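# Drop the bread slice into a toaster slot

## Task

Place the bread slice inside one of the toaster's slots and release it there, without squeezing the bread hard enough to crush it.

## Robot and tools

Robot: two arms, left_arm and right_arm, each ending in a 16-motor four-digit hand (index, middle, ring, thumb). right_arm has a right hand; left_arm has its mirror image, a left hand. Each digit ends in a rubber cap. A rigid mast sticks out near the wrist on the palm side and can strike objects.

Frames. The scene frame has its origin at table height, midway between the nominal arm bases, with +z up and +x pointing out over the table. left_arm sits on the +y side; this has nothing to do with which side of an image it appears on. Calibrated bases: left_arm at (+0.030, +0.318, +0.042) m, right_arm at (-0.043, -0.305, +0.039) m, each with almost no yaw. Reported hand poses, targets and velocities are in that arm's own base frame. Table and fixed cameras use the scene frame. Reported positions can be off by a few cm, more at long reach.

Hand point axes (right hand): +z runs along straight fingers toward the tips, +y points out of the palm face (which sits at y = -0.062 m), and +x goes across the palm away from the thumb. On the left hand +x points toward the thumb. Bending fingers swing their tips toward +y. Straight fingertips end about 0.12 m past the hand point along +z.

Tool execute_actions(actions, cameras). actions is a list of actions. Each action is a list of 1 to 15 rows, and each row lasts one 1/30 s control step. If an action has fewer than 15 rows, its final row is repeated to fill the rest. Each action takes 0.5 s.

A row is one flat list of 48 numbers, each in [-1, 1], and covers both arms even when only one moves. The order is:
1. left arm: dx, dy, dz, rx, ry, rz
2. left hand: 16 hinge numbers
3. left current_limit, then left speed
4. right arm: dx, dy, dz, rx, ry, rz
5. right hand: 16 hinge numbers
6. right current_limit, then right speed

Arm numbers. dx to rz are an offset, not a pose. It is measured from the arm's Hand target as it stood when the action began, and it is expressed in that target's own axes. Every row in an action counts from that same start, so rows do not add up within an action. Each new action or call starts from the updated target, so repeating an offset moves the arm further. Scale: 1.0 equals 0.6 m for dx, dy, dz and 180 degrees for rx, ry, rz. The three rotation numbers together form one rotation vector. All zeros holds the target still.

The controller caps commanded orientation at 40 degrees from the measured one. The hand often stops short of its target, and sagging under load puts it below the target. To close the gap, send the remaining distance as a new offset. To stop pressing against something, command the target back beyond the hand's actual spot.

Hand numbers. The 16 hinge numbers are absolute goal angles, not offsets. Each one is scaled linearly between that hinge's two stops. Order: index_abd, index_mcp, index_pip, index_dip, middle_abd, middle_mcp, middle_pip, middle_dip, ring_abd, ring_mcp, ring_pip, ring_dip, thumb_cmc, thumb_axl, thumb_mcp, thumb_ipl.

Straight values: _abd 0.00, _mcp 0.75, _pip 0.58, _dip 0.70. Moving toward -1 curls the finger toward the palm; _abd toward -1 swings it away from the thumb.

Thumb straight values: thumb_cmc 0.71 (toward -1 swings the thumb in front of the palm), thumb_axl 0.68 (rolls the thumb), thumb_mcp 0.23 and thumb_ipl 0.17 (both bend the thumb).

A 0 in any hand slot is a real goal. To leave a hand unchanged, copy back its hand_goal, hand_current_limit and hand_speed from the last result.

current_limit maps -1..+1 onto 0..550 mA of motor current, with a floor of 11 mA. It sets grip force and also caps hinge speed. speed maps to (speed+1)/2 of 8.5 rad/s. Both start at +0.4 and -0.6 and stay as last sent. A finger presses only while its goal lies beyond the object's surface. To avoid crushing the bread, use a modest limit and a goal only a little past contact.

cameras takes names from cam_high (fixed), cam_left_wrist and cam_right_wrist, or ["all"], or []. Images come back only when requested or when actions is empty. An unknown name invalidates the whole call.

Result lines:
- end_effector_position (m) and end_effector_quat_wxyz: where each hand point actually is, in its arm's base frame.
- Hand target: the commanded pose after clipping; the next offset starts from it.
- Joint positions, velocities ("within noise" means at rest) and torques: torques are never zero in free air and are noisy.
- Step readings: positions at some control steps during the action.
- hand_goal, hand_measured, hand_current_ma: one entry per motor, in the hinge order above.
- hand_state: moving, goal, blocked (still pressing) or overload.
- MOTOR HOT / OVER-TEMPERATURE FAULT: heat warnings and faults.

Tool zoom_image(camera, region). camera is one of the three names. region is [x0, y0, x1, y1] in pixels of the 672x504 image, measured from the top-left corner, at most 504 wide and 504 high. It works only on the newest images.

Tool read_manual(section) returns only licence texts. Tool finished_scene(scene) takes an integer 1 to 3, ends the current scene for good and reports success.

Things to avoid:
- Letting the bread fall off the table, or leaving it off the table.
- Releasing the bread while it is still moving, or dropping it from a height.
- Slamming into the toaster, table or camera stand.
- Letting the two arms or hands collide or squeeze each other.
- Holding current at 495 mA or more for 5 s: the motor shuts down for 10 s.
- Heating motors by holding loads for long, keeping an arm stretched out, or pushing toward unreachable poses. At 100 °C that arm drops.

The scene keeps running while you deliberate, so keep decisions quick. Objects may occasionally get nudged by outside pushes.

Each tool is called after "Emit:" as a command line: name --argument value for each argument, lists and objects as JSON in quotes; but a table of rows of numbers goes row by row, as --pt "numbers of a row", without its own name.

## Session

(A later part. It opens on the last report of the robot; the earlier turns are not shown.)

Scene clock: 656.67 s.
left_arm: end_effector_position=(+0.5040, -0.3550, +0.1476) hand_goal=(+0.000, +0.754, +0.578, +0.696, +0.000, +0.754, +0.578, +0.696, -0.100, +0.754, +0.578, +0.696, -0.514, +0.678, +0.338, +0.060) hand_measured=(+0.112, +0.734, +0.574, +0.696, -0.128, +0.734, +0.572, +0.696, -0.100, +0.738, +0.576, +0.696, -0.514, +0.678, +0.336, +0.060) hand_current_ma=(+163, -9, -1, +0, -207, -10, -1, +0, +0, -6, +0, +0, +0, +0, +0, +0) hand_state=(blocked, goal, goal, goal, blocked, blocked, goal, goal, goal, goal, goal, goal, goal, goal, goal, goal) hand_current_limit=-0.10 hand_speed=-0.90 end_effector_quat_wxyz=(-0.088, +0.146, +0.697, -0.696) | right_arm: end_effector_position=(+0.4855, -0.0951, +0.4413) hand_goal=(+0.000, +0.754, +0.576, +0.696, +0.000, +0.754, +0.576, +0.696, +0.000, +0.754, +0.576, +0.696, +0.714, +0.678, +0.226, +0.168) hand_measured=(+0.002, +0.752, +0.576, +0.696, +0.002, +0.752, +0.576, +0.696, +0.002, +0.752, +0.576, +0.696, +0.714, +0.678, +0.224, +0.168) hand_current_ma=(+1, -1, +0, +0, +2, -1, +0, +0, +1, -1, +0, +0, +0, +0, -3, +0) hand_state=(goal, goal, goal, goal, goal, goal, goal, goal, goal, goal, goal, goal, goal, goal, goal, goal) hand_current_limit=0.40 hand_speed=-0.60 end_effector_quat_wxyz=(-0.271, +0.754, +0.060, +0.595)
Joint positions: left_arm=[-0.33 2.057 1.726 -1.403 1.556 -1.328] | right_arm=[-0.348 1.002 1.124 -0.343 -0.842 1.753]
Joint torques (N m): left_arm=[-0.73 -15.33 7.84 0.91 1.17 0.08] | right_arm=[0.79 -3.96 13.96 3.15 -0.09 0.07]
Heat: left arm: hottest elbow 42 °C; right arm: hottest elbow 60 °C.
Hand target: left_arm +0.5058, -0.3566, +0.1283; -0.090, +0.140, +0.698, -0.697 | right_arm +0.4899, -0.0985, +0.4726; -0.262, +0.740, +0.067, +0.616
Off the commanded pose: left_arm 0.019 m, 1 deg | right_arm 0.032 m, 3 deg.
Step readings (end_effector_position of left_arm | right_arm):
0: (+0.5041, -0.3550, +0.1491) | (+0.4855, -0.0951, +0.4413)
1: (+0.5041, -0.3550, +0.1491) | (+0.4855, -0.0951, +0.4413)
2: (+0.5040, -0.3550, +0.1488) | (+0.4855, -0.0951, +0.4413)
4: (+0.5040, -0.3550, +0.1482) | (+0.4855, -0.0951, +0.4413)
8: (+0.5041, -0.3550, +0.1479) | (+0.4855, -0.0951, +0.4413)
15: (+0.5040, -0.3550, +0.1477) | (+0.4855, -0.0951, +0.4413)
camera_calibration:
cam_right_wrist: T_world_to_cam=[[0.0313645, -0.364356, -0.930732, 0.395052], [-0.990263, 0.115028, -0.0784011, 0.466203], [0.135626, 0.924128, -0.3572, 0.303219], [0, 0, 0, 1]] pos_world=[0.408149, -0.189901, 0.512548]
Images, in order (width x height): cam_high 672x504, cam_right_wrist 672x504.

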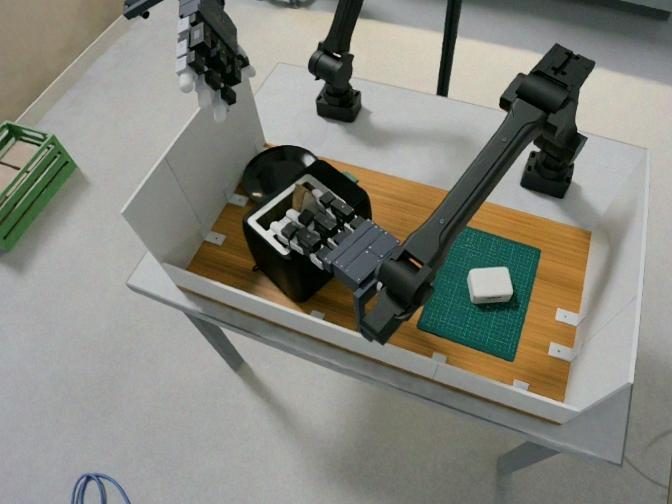

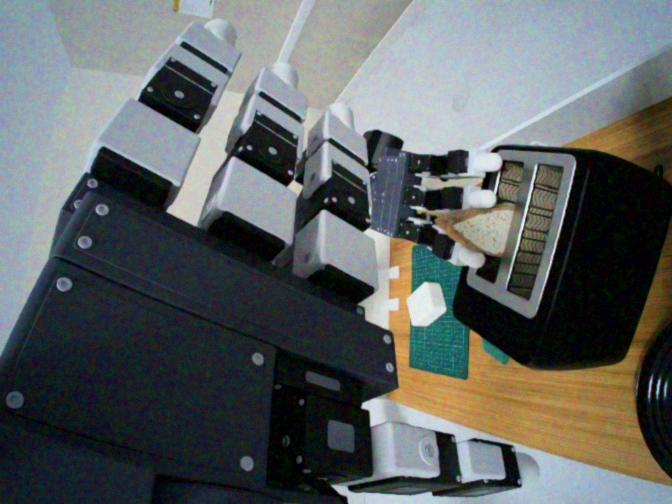

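Emit:
execute_actions --actions '[[[0,-0.045,-0.003,-0.02,0,0,0.0,0.754,0.577,0.696,0.0,0.754,0.577,0.696,-0.1,0.754,0.577,0.696,-0.514,0.677,0.337,0.059,-0.1,-0.9,0,0,0,0,0,0,0,0.754,0.576,0.696,0,0.754,0.576,0.696,0,0.754,0.576,0.696,0.714,0.678,0.226,0.168,0.4,-0.6]],[[0,-0.02,-0.003,-0.02,0,0,0.0,0.754,0.577,0.696,0.0,0.754,0.577,0.696,-0.1,0.754,0.577,0.696,-0.514,0.677,0.337,0.059,-0.1,-0.9,0,0,0,0,0,0,0,0.754,0.576,0.696,0,0.754,0.576,0.696,0,0.754,0.576,0.696,0.714,0.678,0.226,0.168,0.4,-0.6]]]' --cameras '["cam_right_wrist","cam_high"]'

Emit:
zoom_image --camera "cam_right_wrist" --region '[400, 170, 520, 290]'

Emit:
zoom_image --camera "cam_high" --region '[240, 170, 350, 250]'

Scene clock: 677.10 s.
left_arm: end_effector_position=(+0.5080, -0.3479, +0.1516) hand_goal=(+0.000, +0.754, +0.578, +0.696, +0.000, +0.754, +0.578, +0.696, -0.100, +0.754, +0.578, +0.696, -0.514, +0.678, +0.338, +0.060) hand_measured=(+0.112, +0.734, +0.574, +0.696, -0.128, +0.734, +0.572, +0.696, -0.100, +0.738, +0.576, +0.696, -0.514, +0.678, +0.336, +0.060) hand_current_ma=(+163, -9, -1, +0, -207, -10, -1, +0, +0, -6, +0, +0, +0, +0, +0, +0) hand_state=(blocked, goal, goal, goal, blocked, blocked, goal, goal, goal, goal, goal, goal, goal, goal, goal, goal) hand_current_limit=-0.10 hand_speed=-0.90 end_effector_quat_wxyz=(-0.093, +0.142, +0.739, -0.652) | right_arm: end_effector_position=(+0.4855, -0.0951, +0.4413) hand_goal=(+0.000, +0.754, +0.576, +0.696, +0.000, +0.754, +0.576, +0.696, +0.000, +0.754, +0.576, +0.696, +0.714, +0.678, +0.226, +0.168) hand_measured=(+0.002, +0.752, +0.576, +0.696, +0.002, +0.752, +0.576, +0.696, +0.002, +0.752, +0.576, +0.696, +0.714, +0.678, +0.224, +0.168) hand_current_ma=(+1, -1, +0, +0, +2, -1, +0, +0, +1, -1, +0, +0, +0, +0, -3, +0) hand_state=(goal, goal, goal, goal, goal, goal, goal, goal, goal, goal, goal, goal, goal, goal, goal, goal) hand_current_limit=0.40 hand_speed=-0.60 end_effector_quat_wxyz=(-0.271, +0.754, +0.060, +0.595)
Joint positions: left_arm=[-0.336 2.01 1.716 -1.245 1.437 -1.556] | right_arm=[-0.348 1.002 1.124 -0.343 -0.842 1.753]
Joint torques (N m): left_arm=[-1.44 -19.37 8.85 0.75 1.04 -0.13] | right_arm=[0.73 -4.07 14 3.17 -0.07 0.05]
Heat: left arm: hottest elbow 40 °C; right arm: hottest elbow 60 °C.
Hand target: left_arm +0.5039, -0.3536, +0.1674; -0.081, +0.145, +0.740, -0.652 | right_arm +0.4899, -0.0985, +0.4726; -0.262, +0.740, +0.067, +0.616
Off the commanded pose: left_arm 0.017 m, 1 deg | right_arm 0.032 m, 3 deg.
Step readings (end_effector_position of left_arm | right_arm):
0: (+0.5040, -0.3550, +0.1476) | (+0.4855, -0.0951, +0.4413)
1: (+0.5040, -0.3550, +0.1476) | (+0.4855, -0.0951, +0.4413)
2: (+0.5040, -0.3545, +0.1467) | (+0.4855, -0.0951, +0.4413)
4: (+0.5034, -0.3534, +0.1445) | (+0.4855, -0.0951, +0.4413)
8: (+0.5015, -0.3529, +0.1424) | (+0.4855, -0.0951, +0.4413)
15: (+0.5019, -0.3526, +0.1430) | (+0.4855, -0.0951, +0.4413)
16: (+0.5020, -0.3525, +0.1431) | (+0.4855, -0.0951, +0.4413)
17: (+0.5017, -0.3515, +0.1421) | (+0.4855, -0.0951, +0.4413)
19: (+0.5010, -0.3487, +0.1400) | (+0.4855, -0.0951, +0.4413)
23: (+0.5022, -0.3465, +0.1390) | (+0.4855, -0.0951, +0.4413)
30: (+0.5087, -0.3480, +0.1450) | (+0.4855, -0.0951, +0.4413)
camera_calibration:
cam_right_wrist: T_world_to_cam=[[0.0313645, -0.364356, -0.930732, 0.395052], [-0.990263, 0.115028, -0.0784011, 0.466203], [0.135626, 0.924128, -0.3572, 0.303219], [0, 0, 0, 1]] pos_world=[0.408149, -0.189901, 0.512548]
Images, in order (width x height): cam_high 672x504, cam_right_wrist 672x504.

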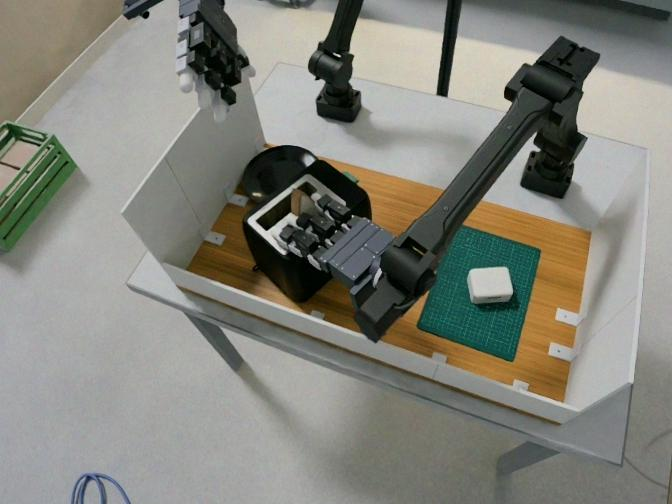

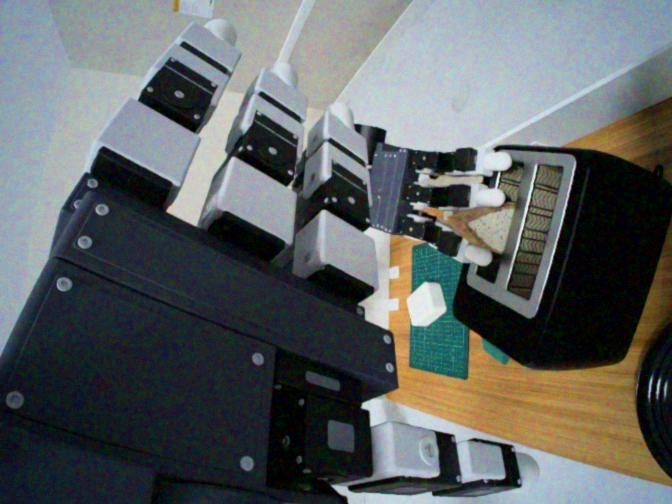

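Scaled by 4.200 from the camera's 672x504 image, which has a finer 960x720 frame.

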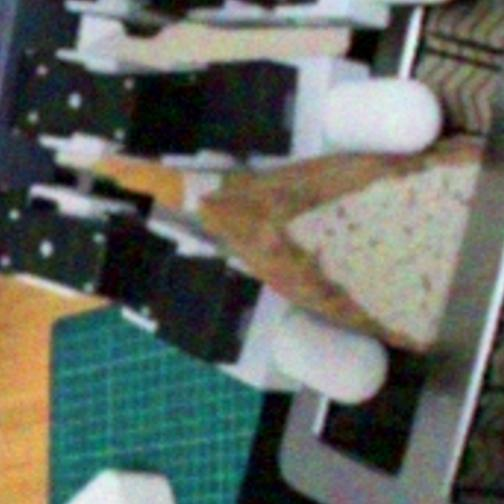

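Scaled by 4.582 from the camera's 672x504 image, which has a finer 960x720 frame.

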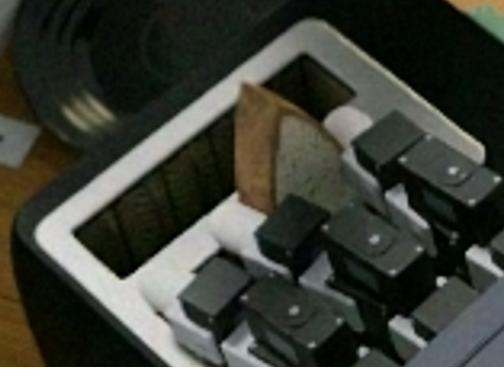

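Emit:
execute_actions --actions '[[[0,0.01,-0.003,-0.02,0,0,0.0,0.754,0.577,0.696,0.0,0.754,0.577,0.696,-0.1,0.754,0.577,0.696,-0.514,0.677,0.337,0.059,-0.1,-0.9,0,0,0,0,0,0,0,0.754,0.576,0.696,0,0.754,0.576,0.696,0,0.754,0.576,0.696,0.714,0.678,0.226,0.168,0.4,-0.6]]]' --cameras '["cam_right_wrist","cam_high"]'

Emit:
zoom_image --camera "cam_right_wrist" --region '[400, 170, 520, 290]'

Emit:
zoom_image --camera "cam_high" --region '[240, 170, 350, 250]'

Scene clock: 683.83 s.
left_arm: end_effector_position=(+0.5098, -0.3450, +0.1443) hand_goal=(+0.000, +0.754, +0.578, +0.696, +0.000, +0.754, +0.578, +0.696, -0.100, +0.754, +0.578, +0.696, -0.514, +0.678, +0.338, +0.060) hand_measured=(+0.112, +0.734, +0.574, +0.696, -0.128, +0.734, +0.572, +0.696, -0.098, +0.746, +0.578, +0.696, -0.514, +0.678, +0.336, +0.060) hand_current_ma=(+163, -9, -1, +0, -207, -10, -1, +0, +0, -2, +0, +0, +0, +0, +0, +0) hand_state=(blocked, goal, goal, goal, blocked, blocked, goal, goal, goal, goal, goal, goal, goal, goal, goal, goal) hand_current_limit=-0.10 hand_speed=-0.90 end_effector_quat_wxyz=(-0.084, +0.139, +0.762, -0.627) | right_arm: end_effector_position=(+0.4855, -0.0951, +0.4413) hand_goal=(+0.000, +0.754, +0.576, +0.696, +0.000, +0.754, +0.576, +0.696, +0.000, +0.754, +0.576, +0.696, +0.714, +0.678, +0.226, +0.168) hand_measured=(+0.002, +0.752, +0.576, +0.696, +0.002, +0.752, +0.576, +0.696, +0.002, +0.752, +0.576, +0.696, +0.714, +0.678, +0.224, +0.168) hand_current_ma=(+1, -1, +0, +0, +2, -1, +0, +0, +1, -1, +0, +0, +0, +0, -3, +0) hand_state=(goal, goal, goal, goal, goal, goal, goal, goal, goal, goal, goal, goal, goal, goal, goal, goal) hand_current_limit=0.40 hand_speed=-0.60 end_effector_quat_wxyz=(-0.271, +0.754, +0.060, +0.595)
Joint positions: left_arm=[-0.342 1.983 1.68 -1.131 1.368 -1.663] | right_arm=[-0.348 1.002 1.124 -0.343 -0.842 1.753]
Joint torques (N m): left_arm=[-1.55 -19.49 8.9 0.92 0.99 -0.13] | right_arm=[0.79 -3.9 13.97 3.1 -0.08 0.05]
Heat: left arm: hottest elbow 40 °C; right arm: hottest elbow 60 °C.
Hand target: left_arm +0.5051, -0.3512, +0.1618; -0.077, +0.148, +0.760, -0.628 | right_arm +0.4899, -0.0985, +0.4726; -0.262, +0.740, +0.067, +0.616
Off the commanded pose: left_arm 0.019 m, 1 deg | right_arm 0.032 m, 3 deg.
Step readings (end_effector_position of left_arm | right_arm):
0: (+0.5080, -0.3479, +0.1516) | (+0.4855, -0.0951, +0.4413)
1: (+0.5081, -0.3477, +0.1513) | (+0.4855, -0.0951, +0.4413)
2: (+0.5086, -0.3469, +0.1499) | (+0.4855, -0.0951, +0.4413)
4: (+0.5101, -0.3457, +0.1460) | (+0.4855, -0.0951, +0.4413)
8: (+0.5115, -0.3446, +0.1424) | (+0.4855, -0.0951, +0.4413)
15: (+0.5110, -0.3447, +0.1442) | (+0.4855, -0.0951, +0.4413)
camera_calibration:
cam_right_wrist: T_world_to_cam=[[0.0313645, -0.364356, -0.930732, 0.395052], [-0.990263, 0.115028, -0.0784011, 0.466203], [0.135626, 0.924128, -0.3572, 0.303219], [0, 0, 0, 1]] pos_world=[0.408149, -0.189901, 0.512548]
Images, in order (width x height): cam_high 672x504, cam_right_wrist 672x504.

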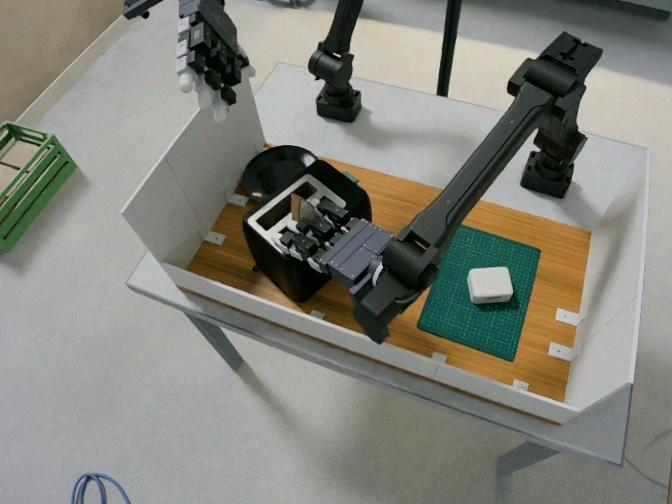

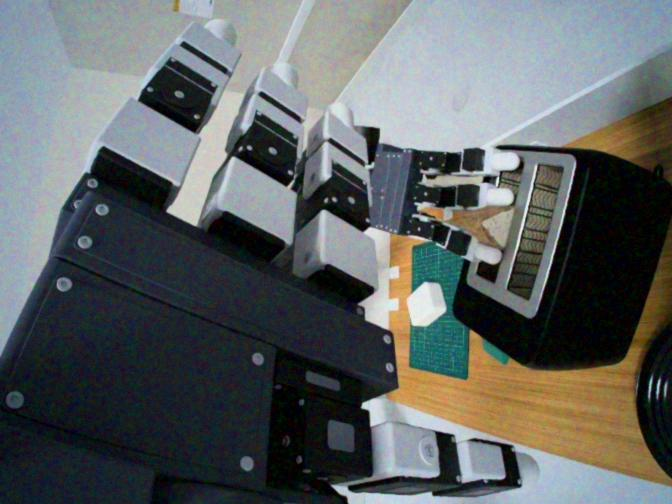

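Scaled by 4.200 from the camera's 672x504 image, which has a finer 960x720 frame.

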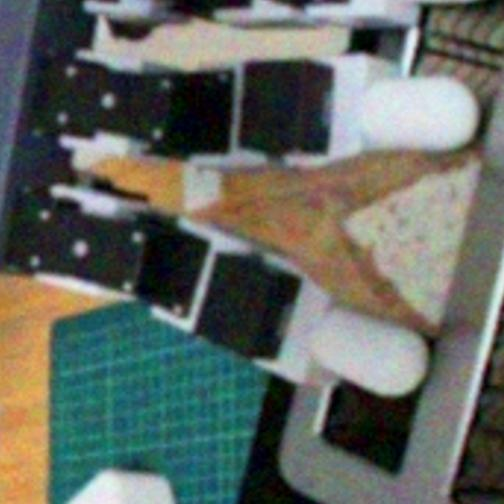

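Scaled by 4.582 from the camera's 672x504 image, which has a finer 960x720 frame.

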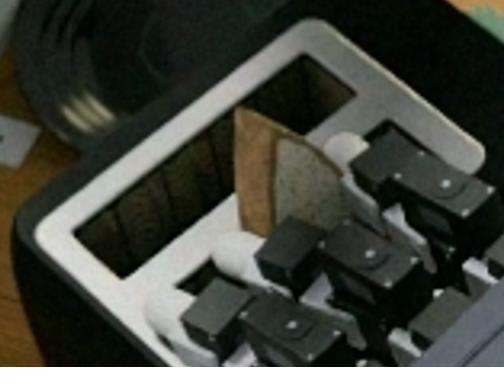

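Emit:
execute_actions --actions '[[[0,0,0,0,0,0,0.1,0.754,0.577,0.696,-0.11,0.754,0.577,0.696,-0.25,0.754,0.577,0.696,-0.514,0.677,0.337,0.059,-0.1,-0.9,0,0,0,0,0,0,0,0.754,0.576,0.696,0,0.754,0.576,0.696,0,0.754,0.576,0.696,0.714,0.678,0.226,0.168,0.4,-0.6]],[[0,0,0,0,0,0,0.2,0.754,0.577,0.696,-0.2,0.754,0.577,0.696,-0.3,0.754,0.577,0.696,-0.514,0.677,0.337,0.059,-0.1,-0.9,0,0,0,0,0,0,0,0.754,0.576,0.696,0,0.754,0.576,0.696,0,0.754,0.576,0.696,0.714,0.678,0.226,0.168,0.4,-0.6]]]' --cameras '["cam_right_wrist","cam_high"]'

Emit:
zoom_image --camera "cam_right_wrist" --region '[400, 170, 520, 290]'

Emit:
zoom_image --camera "cam_high" --region '[240, 170, 350, 250]'

Scene clock: 689.40 s.
left_arm: end_effector_position=(+0.5095, -0.3450, +0.1445) hand_goal=(+0.200, +0.754, +0.578, +0.696, -0.200, +0.754, +0.578, +0.696, -0.300, +0.754, +0.578, +0.696, -0.514, +0.678, +0.338, +0.060) hand_measured=(+0.198, +0.734, +0.574, +0.696, -0.196, +0.734, +0.572, +0.696, -0.296, +0.746, +0.578, +0.696, -0.514, +0.678, +0.336, +0.060) hand_current_ma=(+0, -9, -1, +0, +0, -10, -1, +0, +0, -2, +0, +0, +0, +0, +0, +0) hand_state=(goal, goal, goal, goal, goal, blocked, goal, goal, goal, goal, goal, goal, goal, goal, goal, goal) hand_current_limit=-0.10 hand_speed=-0.90 end_effector_quat_wxyz=(-0.084, +0.137, +0.762, -0.627) | right_arm: end_effector_position=(+0.4855, -0.0951, +0.4413) hand_goal=(+0.000, +0.754, +0.576, +0.696, +0.000, +0.754, +0.576, +0.696, +0.000, +0.754, +0.576, +0.696, +0.714, +0.678, +0.226, +0.168) hand_measured=(+0.002, +0.752, +0.576, +0.696, +0.002, +0.752, +0.576, +0.696, +0.002, +0.752, +0.576, +0.696, +0.714, +0.678, +0.224, +0.168) hand_current_ma=(+1, -1, +0, +0, +2, -1, +0, +0, +1, -1, +0, +0, +0, +0, -3, +0) hand_state=(goal, goal, goal, goal, goal, goal, goal, goal, goal, goal, goal, goal, goal, goal, goal, goal) hand_current_limit=0.40 hand_speed=-0.60 end_effector_quat_wxyz=(-0.271, +0.754, +0.060, +0.595)
Joint positions: left_arm=[-0.342 1.978 1.673 -1.113 1.368 -1.682] | right_arm=[-0.348 1.002 1.124 -0.343 -0.842 1.753]
Joint torques (N m): left_arm=[-1.67 -19.25 8.9 0.99 0.98 -0.13] | right_arm=[0.67 -3.84 13.97 3.14 -0.07 0.06]
Heat: left arm: hottest elbow 41 °C; right arm: hottest elbow 60 °C.
Hand target: left_arm +0.5052, -0.3512, +0.1617; -0.077, +0.148, +0.760, -0.628 | right_arm +0.4899, -0.0985, +0.4726; -0.262, +0.740, +0.067, +0.616
Off the commanded pose: left_arm 0.019 m, 2 deg | right_arm 0.032 m, 3 deg.
Step readings (end_effector_position of left_arm | right_arm):
0: (+0.5098, -0.3450, +0.1443) | (+0.4855, -0.0951, +0.4413)
1: (+0.5098, -0.3450, +0.1443) | (+0.4855, -0.0951, +0.4413)
2: (+0.5100, -0.3450, +0.1443) | (+0.4855, -0.0951, +0.4413)
4: (+0.5103, -0.3452, +0.1443) | (+0.4855, -0.0951, +0.4413)
8: (+0.5098, -0.3450, +0.1441) | (+0.4855, -0.0951, +0.4413)
15: (+0.5097, -0.3450, +0.1437) | (+0.4855, -0.0951, +0.4413)
16: (+0.5097, -0.3450, +0.1440) | (+0.4855, -0.0951, +0.4413)
17: (+0.5097, -0.3450, +0.1440) | (+0.4855, -0.0951, +0.4413)
19: (+0.5096, -0.3450, +0.1438) | (+0.4855, -0.0951, +0.4413)
23: (+0.5096, -0.3450, +0.1440) | (+0.4855, -0.0951, +0.4413)
30: (+0.5096, -0.3450, +0.1445) | (+0.4855, -0.0951, +0.4413)
camera_calibration:
cam_right_wrist: T_world_to_cam=[[0.0313645, -0.364356, -0.930732, 0.395052], [-0.990263, 0.115028, -0.0784011, 0.466203], [0.135626, 0.924128, -0.3572, 0.303219], [0, 0, 0, 1]] pos_world=[0.408149, -0.189901, 0.512548]
Images, in order (width x height): cam_high 672x504, cam_right_wrist 672x504.

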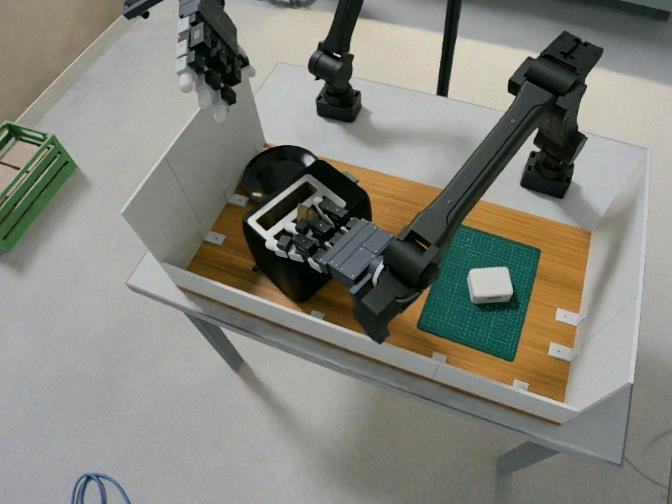

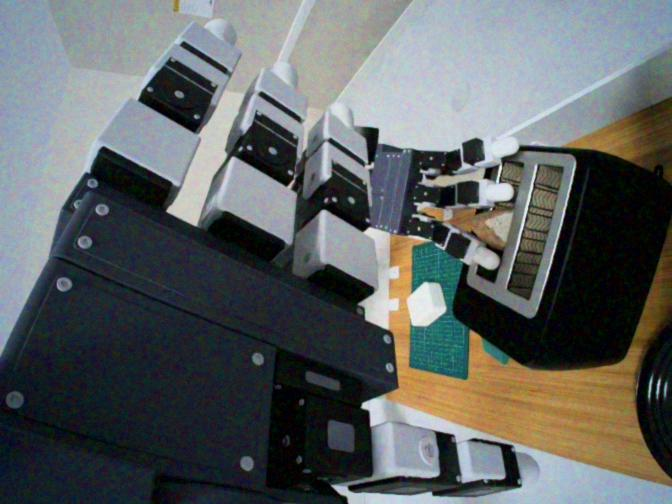

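Scaled by 4.200 from the camera's 672x504 image, which has a finer 960x720 frame.

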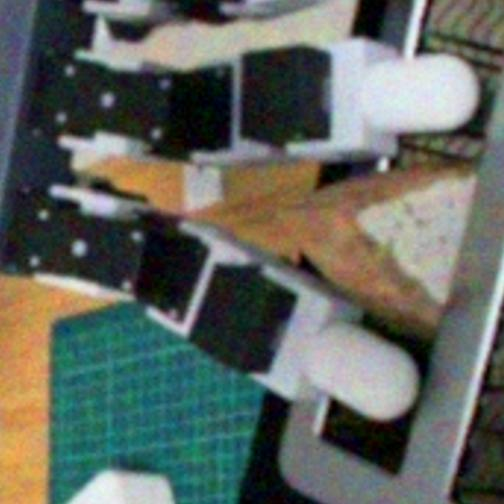

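Scaled by 4.582 from the camera's 672x504 image, which has a finer 960x720 frame.

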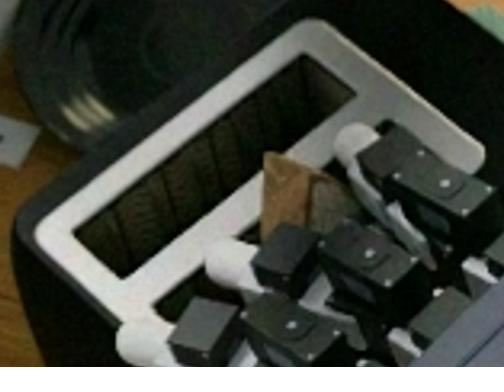

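Emit:
execute_actions --actions '[[[0,-0.05,0,0,0,0,0.2,0.754,0.577,0.696,-0.2,0.754,0.577,0.696,-0.3,0.754,0.577,0.696,-0.514,0.677,0.337,0.059,-0.1,-0.9,0,0,0,0,0,0,0,0.754,0.576,0.696,0,0.754,0.576,0.696,0,0.754,0.576,0.696,0.714,0.678,0.226,0.168,0.4,-0.6]],[[0,-0.06,-0.01,0,0,0,0.2,0.754,0.577,0.696,-0.2,0.754,0.577,0.696,-0.3,0.754,0.577,0.696,-0.514,0.677,0.337,0.059,-0.1,-0.9,0,0,0,0,0,0,0,0.754,0.576,0.696,0,0.754,0.576,0.696,0,0.754,0.576,0.696,0.714,0.678,0.226,0.168,0.4,-0.6]],[[0,-0.06,-0.08,0,0,0,0.2,0.754,0.577,0.696,-0.2,0.754,0.577,0.696,-0.3,0.754,0.577,0.696,-0.514,0.677,0.337,0.059,-0.1,-0.9,0,0,0,0,0,0,0,0.754,0.576,0.696,0,0.754,0.576,0.696,0,0.754,0.576,0.696,0.714,0.678,0.226,0.168,0.4,-0.6]]]' --cameras '["cam_right_wrist","cam_high"]'

Emit:
zoom_image --camera "cam_right_wrist" --region '[400, 130, 580, 310]'

Emit:
zoom_image --camera "cam_high" --region '[240, 150, 390, 260]'

Scene clock: 696.90 s.
left_arm: end_effector_position=(+0.4927, -0.3143, +0.2554) hand_goal=(+0.200, +0.754, +0.578, +0.696, -0.200, +0.754, +0.578, +0.696, -0.300, +0.754, +0.578, +0.696, -0.514, +0.678, +0.338, +0.060) hand_measured=(+0.198, +0.734, +0.574, +0.696, -0.198, +0.734, +0.572, +0.696, -0.296, +0.746, +0.578, +0.696, -0.514, +0.678, +0.336, +0.060) hand_current_ma=(+0, -9, -1, +0, +0, -10, -1, +0, +0, -2, +0, +0, +0, +0, +0, +0) hand_state=(goal, goal, goal, goal, goal, blocked, goal, goal, goal, goal, goal, goal, goal, goal, goal, goal) hand_current_limit=-0.10 hand_speed=-0.90 end_effector_quat_wxyz=(-0.090, +0.123, +0.766, -0.625) | right_arm: end_effector_position=(+0.4855, -0.0951, +0.4413) hand_goal=(+0.000, +0.754, +0.576, +0.696, +0.000, +0.754, +0.576, +0.696, +0.000, +0.754, +0.576, +0.696, +0.714, +0.678, +0.226, +0.168) hand_measured=(+0.002, +0.752, +0.576, +0.696, +0.002, +0.752, +0.576, +0.696, +0.002, +0.752, +0.576, +0.696, +0.714, +0.678, +0.224, +0.168) hand_current_ma=(+1, -1, +0, +0, +2, -1, +0, +0, +1, -1, +0, +0, +0, +0, -3, +0) hand_state=(goal, goal, goal, goal, goal, goal, goal, goal, goal, goal, goal, goal, goal, goal, goal, goal) hand_current_limit=0.40 hand_speed=-0.60 end_effector_quat_wxyz=(-0.271, +0.754, +0.060, +0.595)
Joint positions: left_arm=[-0.303 1.887 1.832 -1.517 1.366 -1.554] | right_arm=[-0.348 1.002 1.124 -0.343 -0.842 1.753]
Joint torques (N m): left_arm=[-0.5 -15.5 14.37 -0.02 1.13 0.15] | right_arm=[0.79 -4.07 13.96 3.12 -0.08 0.06]
Heat: left arm: hottest elbow 41 °C; right arm: hottest elbow 60 °C.
Hand target: left_arm +0.5085, -0.3179, +0.2722; -0.077, +0.148, +0.760, -0.628 | right_arm +0.4899, -0.0985, +0.4726; -0.262, +0.740, +0.067, +0.616
Off the commanded pose: left_arm 0.023 m, 3 deg | right_arm 0.032 m, 3 deg.
Step readings (end_effector_position of left_arm | right_arm):
0: (+0.5095, -0.3449, +0.1445) | (+0.4855, -0.0951, +0.4413)
1: (+0.5095, -0.3449, +0.1447) | (+0.4855, -0.0951, +0.4413)
2: (+0.5091, -0.3451, +0.1452) | (+0.4855, -0.0951, +0.4413)
4: (+0.5082, -0.3452, +0.1474) | (+0.4855, -0.0951, +0.4413)
8: (+0.5050, -0.3472, +0.1566) | (+0.4855, -0.0951, +0.4413)
15: (+0.5011, -0.3493, +0.1708) | (+0.4855, -0.0951, +0.4413)
16: (+0.5009, -0.3492, +0.1713) | (+0.4855, -0.0951, +0.4413)
17: (+0.5003, -0.3490, +0.1717) | (+0.4855, -0.0951, +0.4413)
19: (+0.4971, -0.3483, +0.1731) | (+0.4855, -0.0951, +0.4413)
23: (+0.4921, -0.3470, +0.1791) | (+0.4855, -0.0951, +0.4413)
30: (+0.4903, -0.3464, +0.1914) | (+0.4855, -0.0951, +0.4413)
31: (+0.4902, -0.3463, +0.1927) | (+0.4855, -0.0951, +0.4413)
32: (+0.4889, -0.3456, +0.1949) | (+0.4855, -0.0951, +0.4413)
34: (+0.4852, -0.3407, +0.2006) | (+0.4855, -0.0951, +0.4413)
38: (+0.4835, -0.3304, +0.2185) | (+0.4855, -0.0951, +0.4413)
45: (+0.4926, -0.3156, +0.2472) | (+0.4855, -0.0951, +0.4413)
camera_calibration:
cam_right_wrist: T_world_to_cam=[[0.0313645, -0.364356, -0.930732, 0.395052], [-0.990263, 0.115028, -0.0784011, 0.466203], [0.135626, 0.924128, -0.3572, 0.303219], [0, 0, 0, 1]] pos_world=[0.408149, -0.189901, 0.512548]
Images, in order (width x height): cam_high 672x504, cam_right_wrist 672x504.

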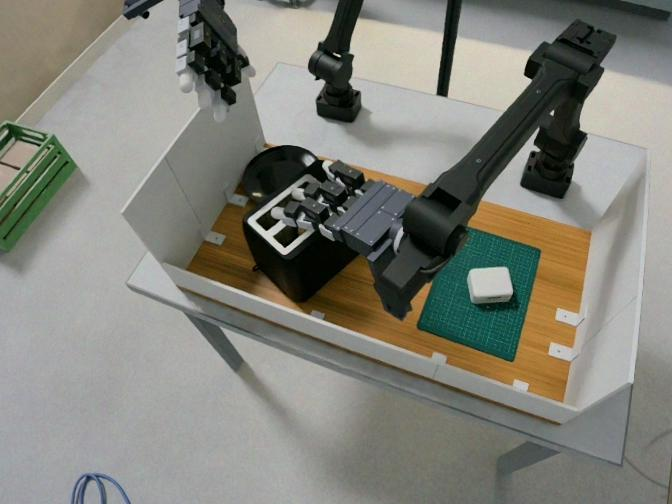

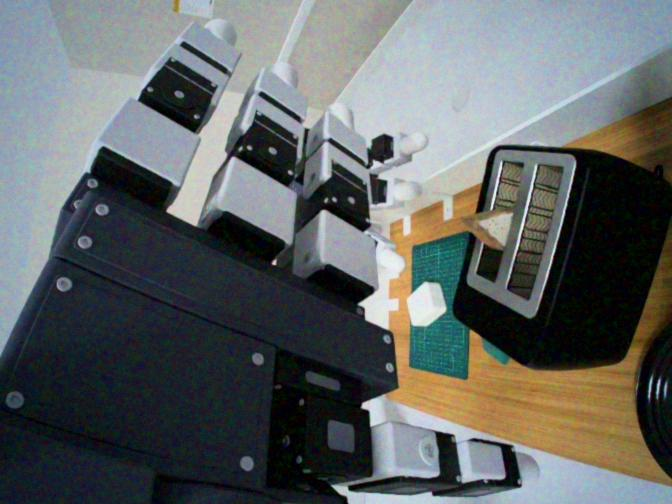

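Scaled by 2.800 from the camera's 672x504 image, which has a finer 960x720 frame.

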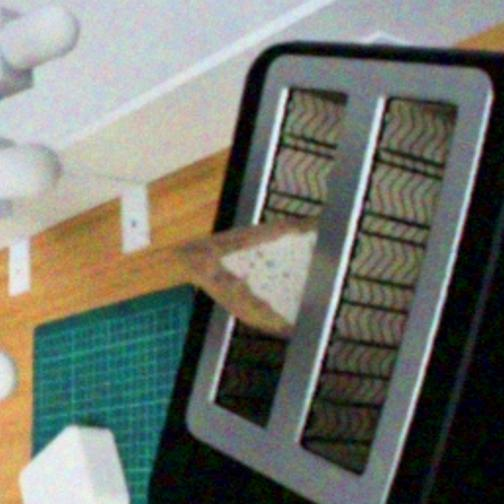

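Scaled by 3.360 from the camera's 672x504 image, which has a finer 960x720 frame.

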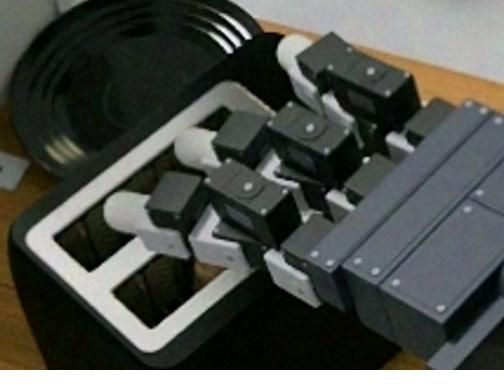

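Bread stands in slot B. Finish the scene.

Emit:
finished_scene --scene 2

The scene is finished: the task was done.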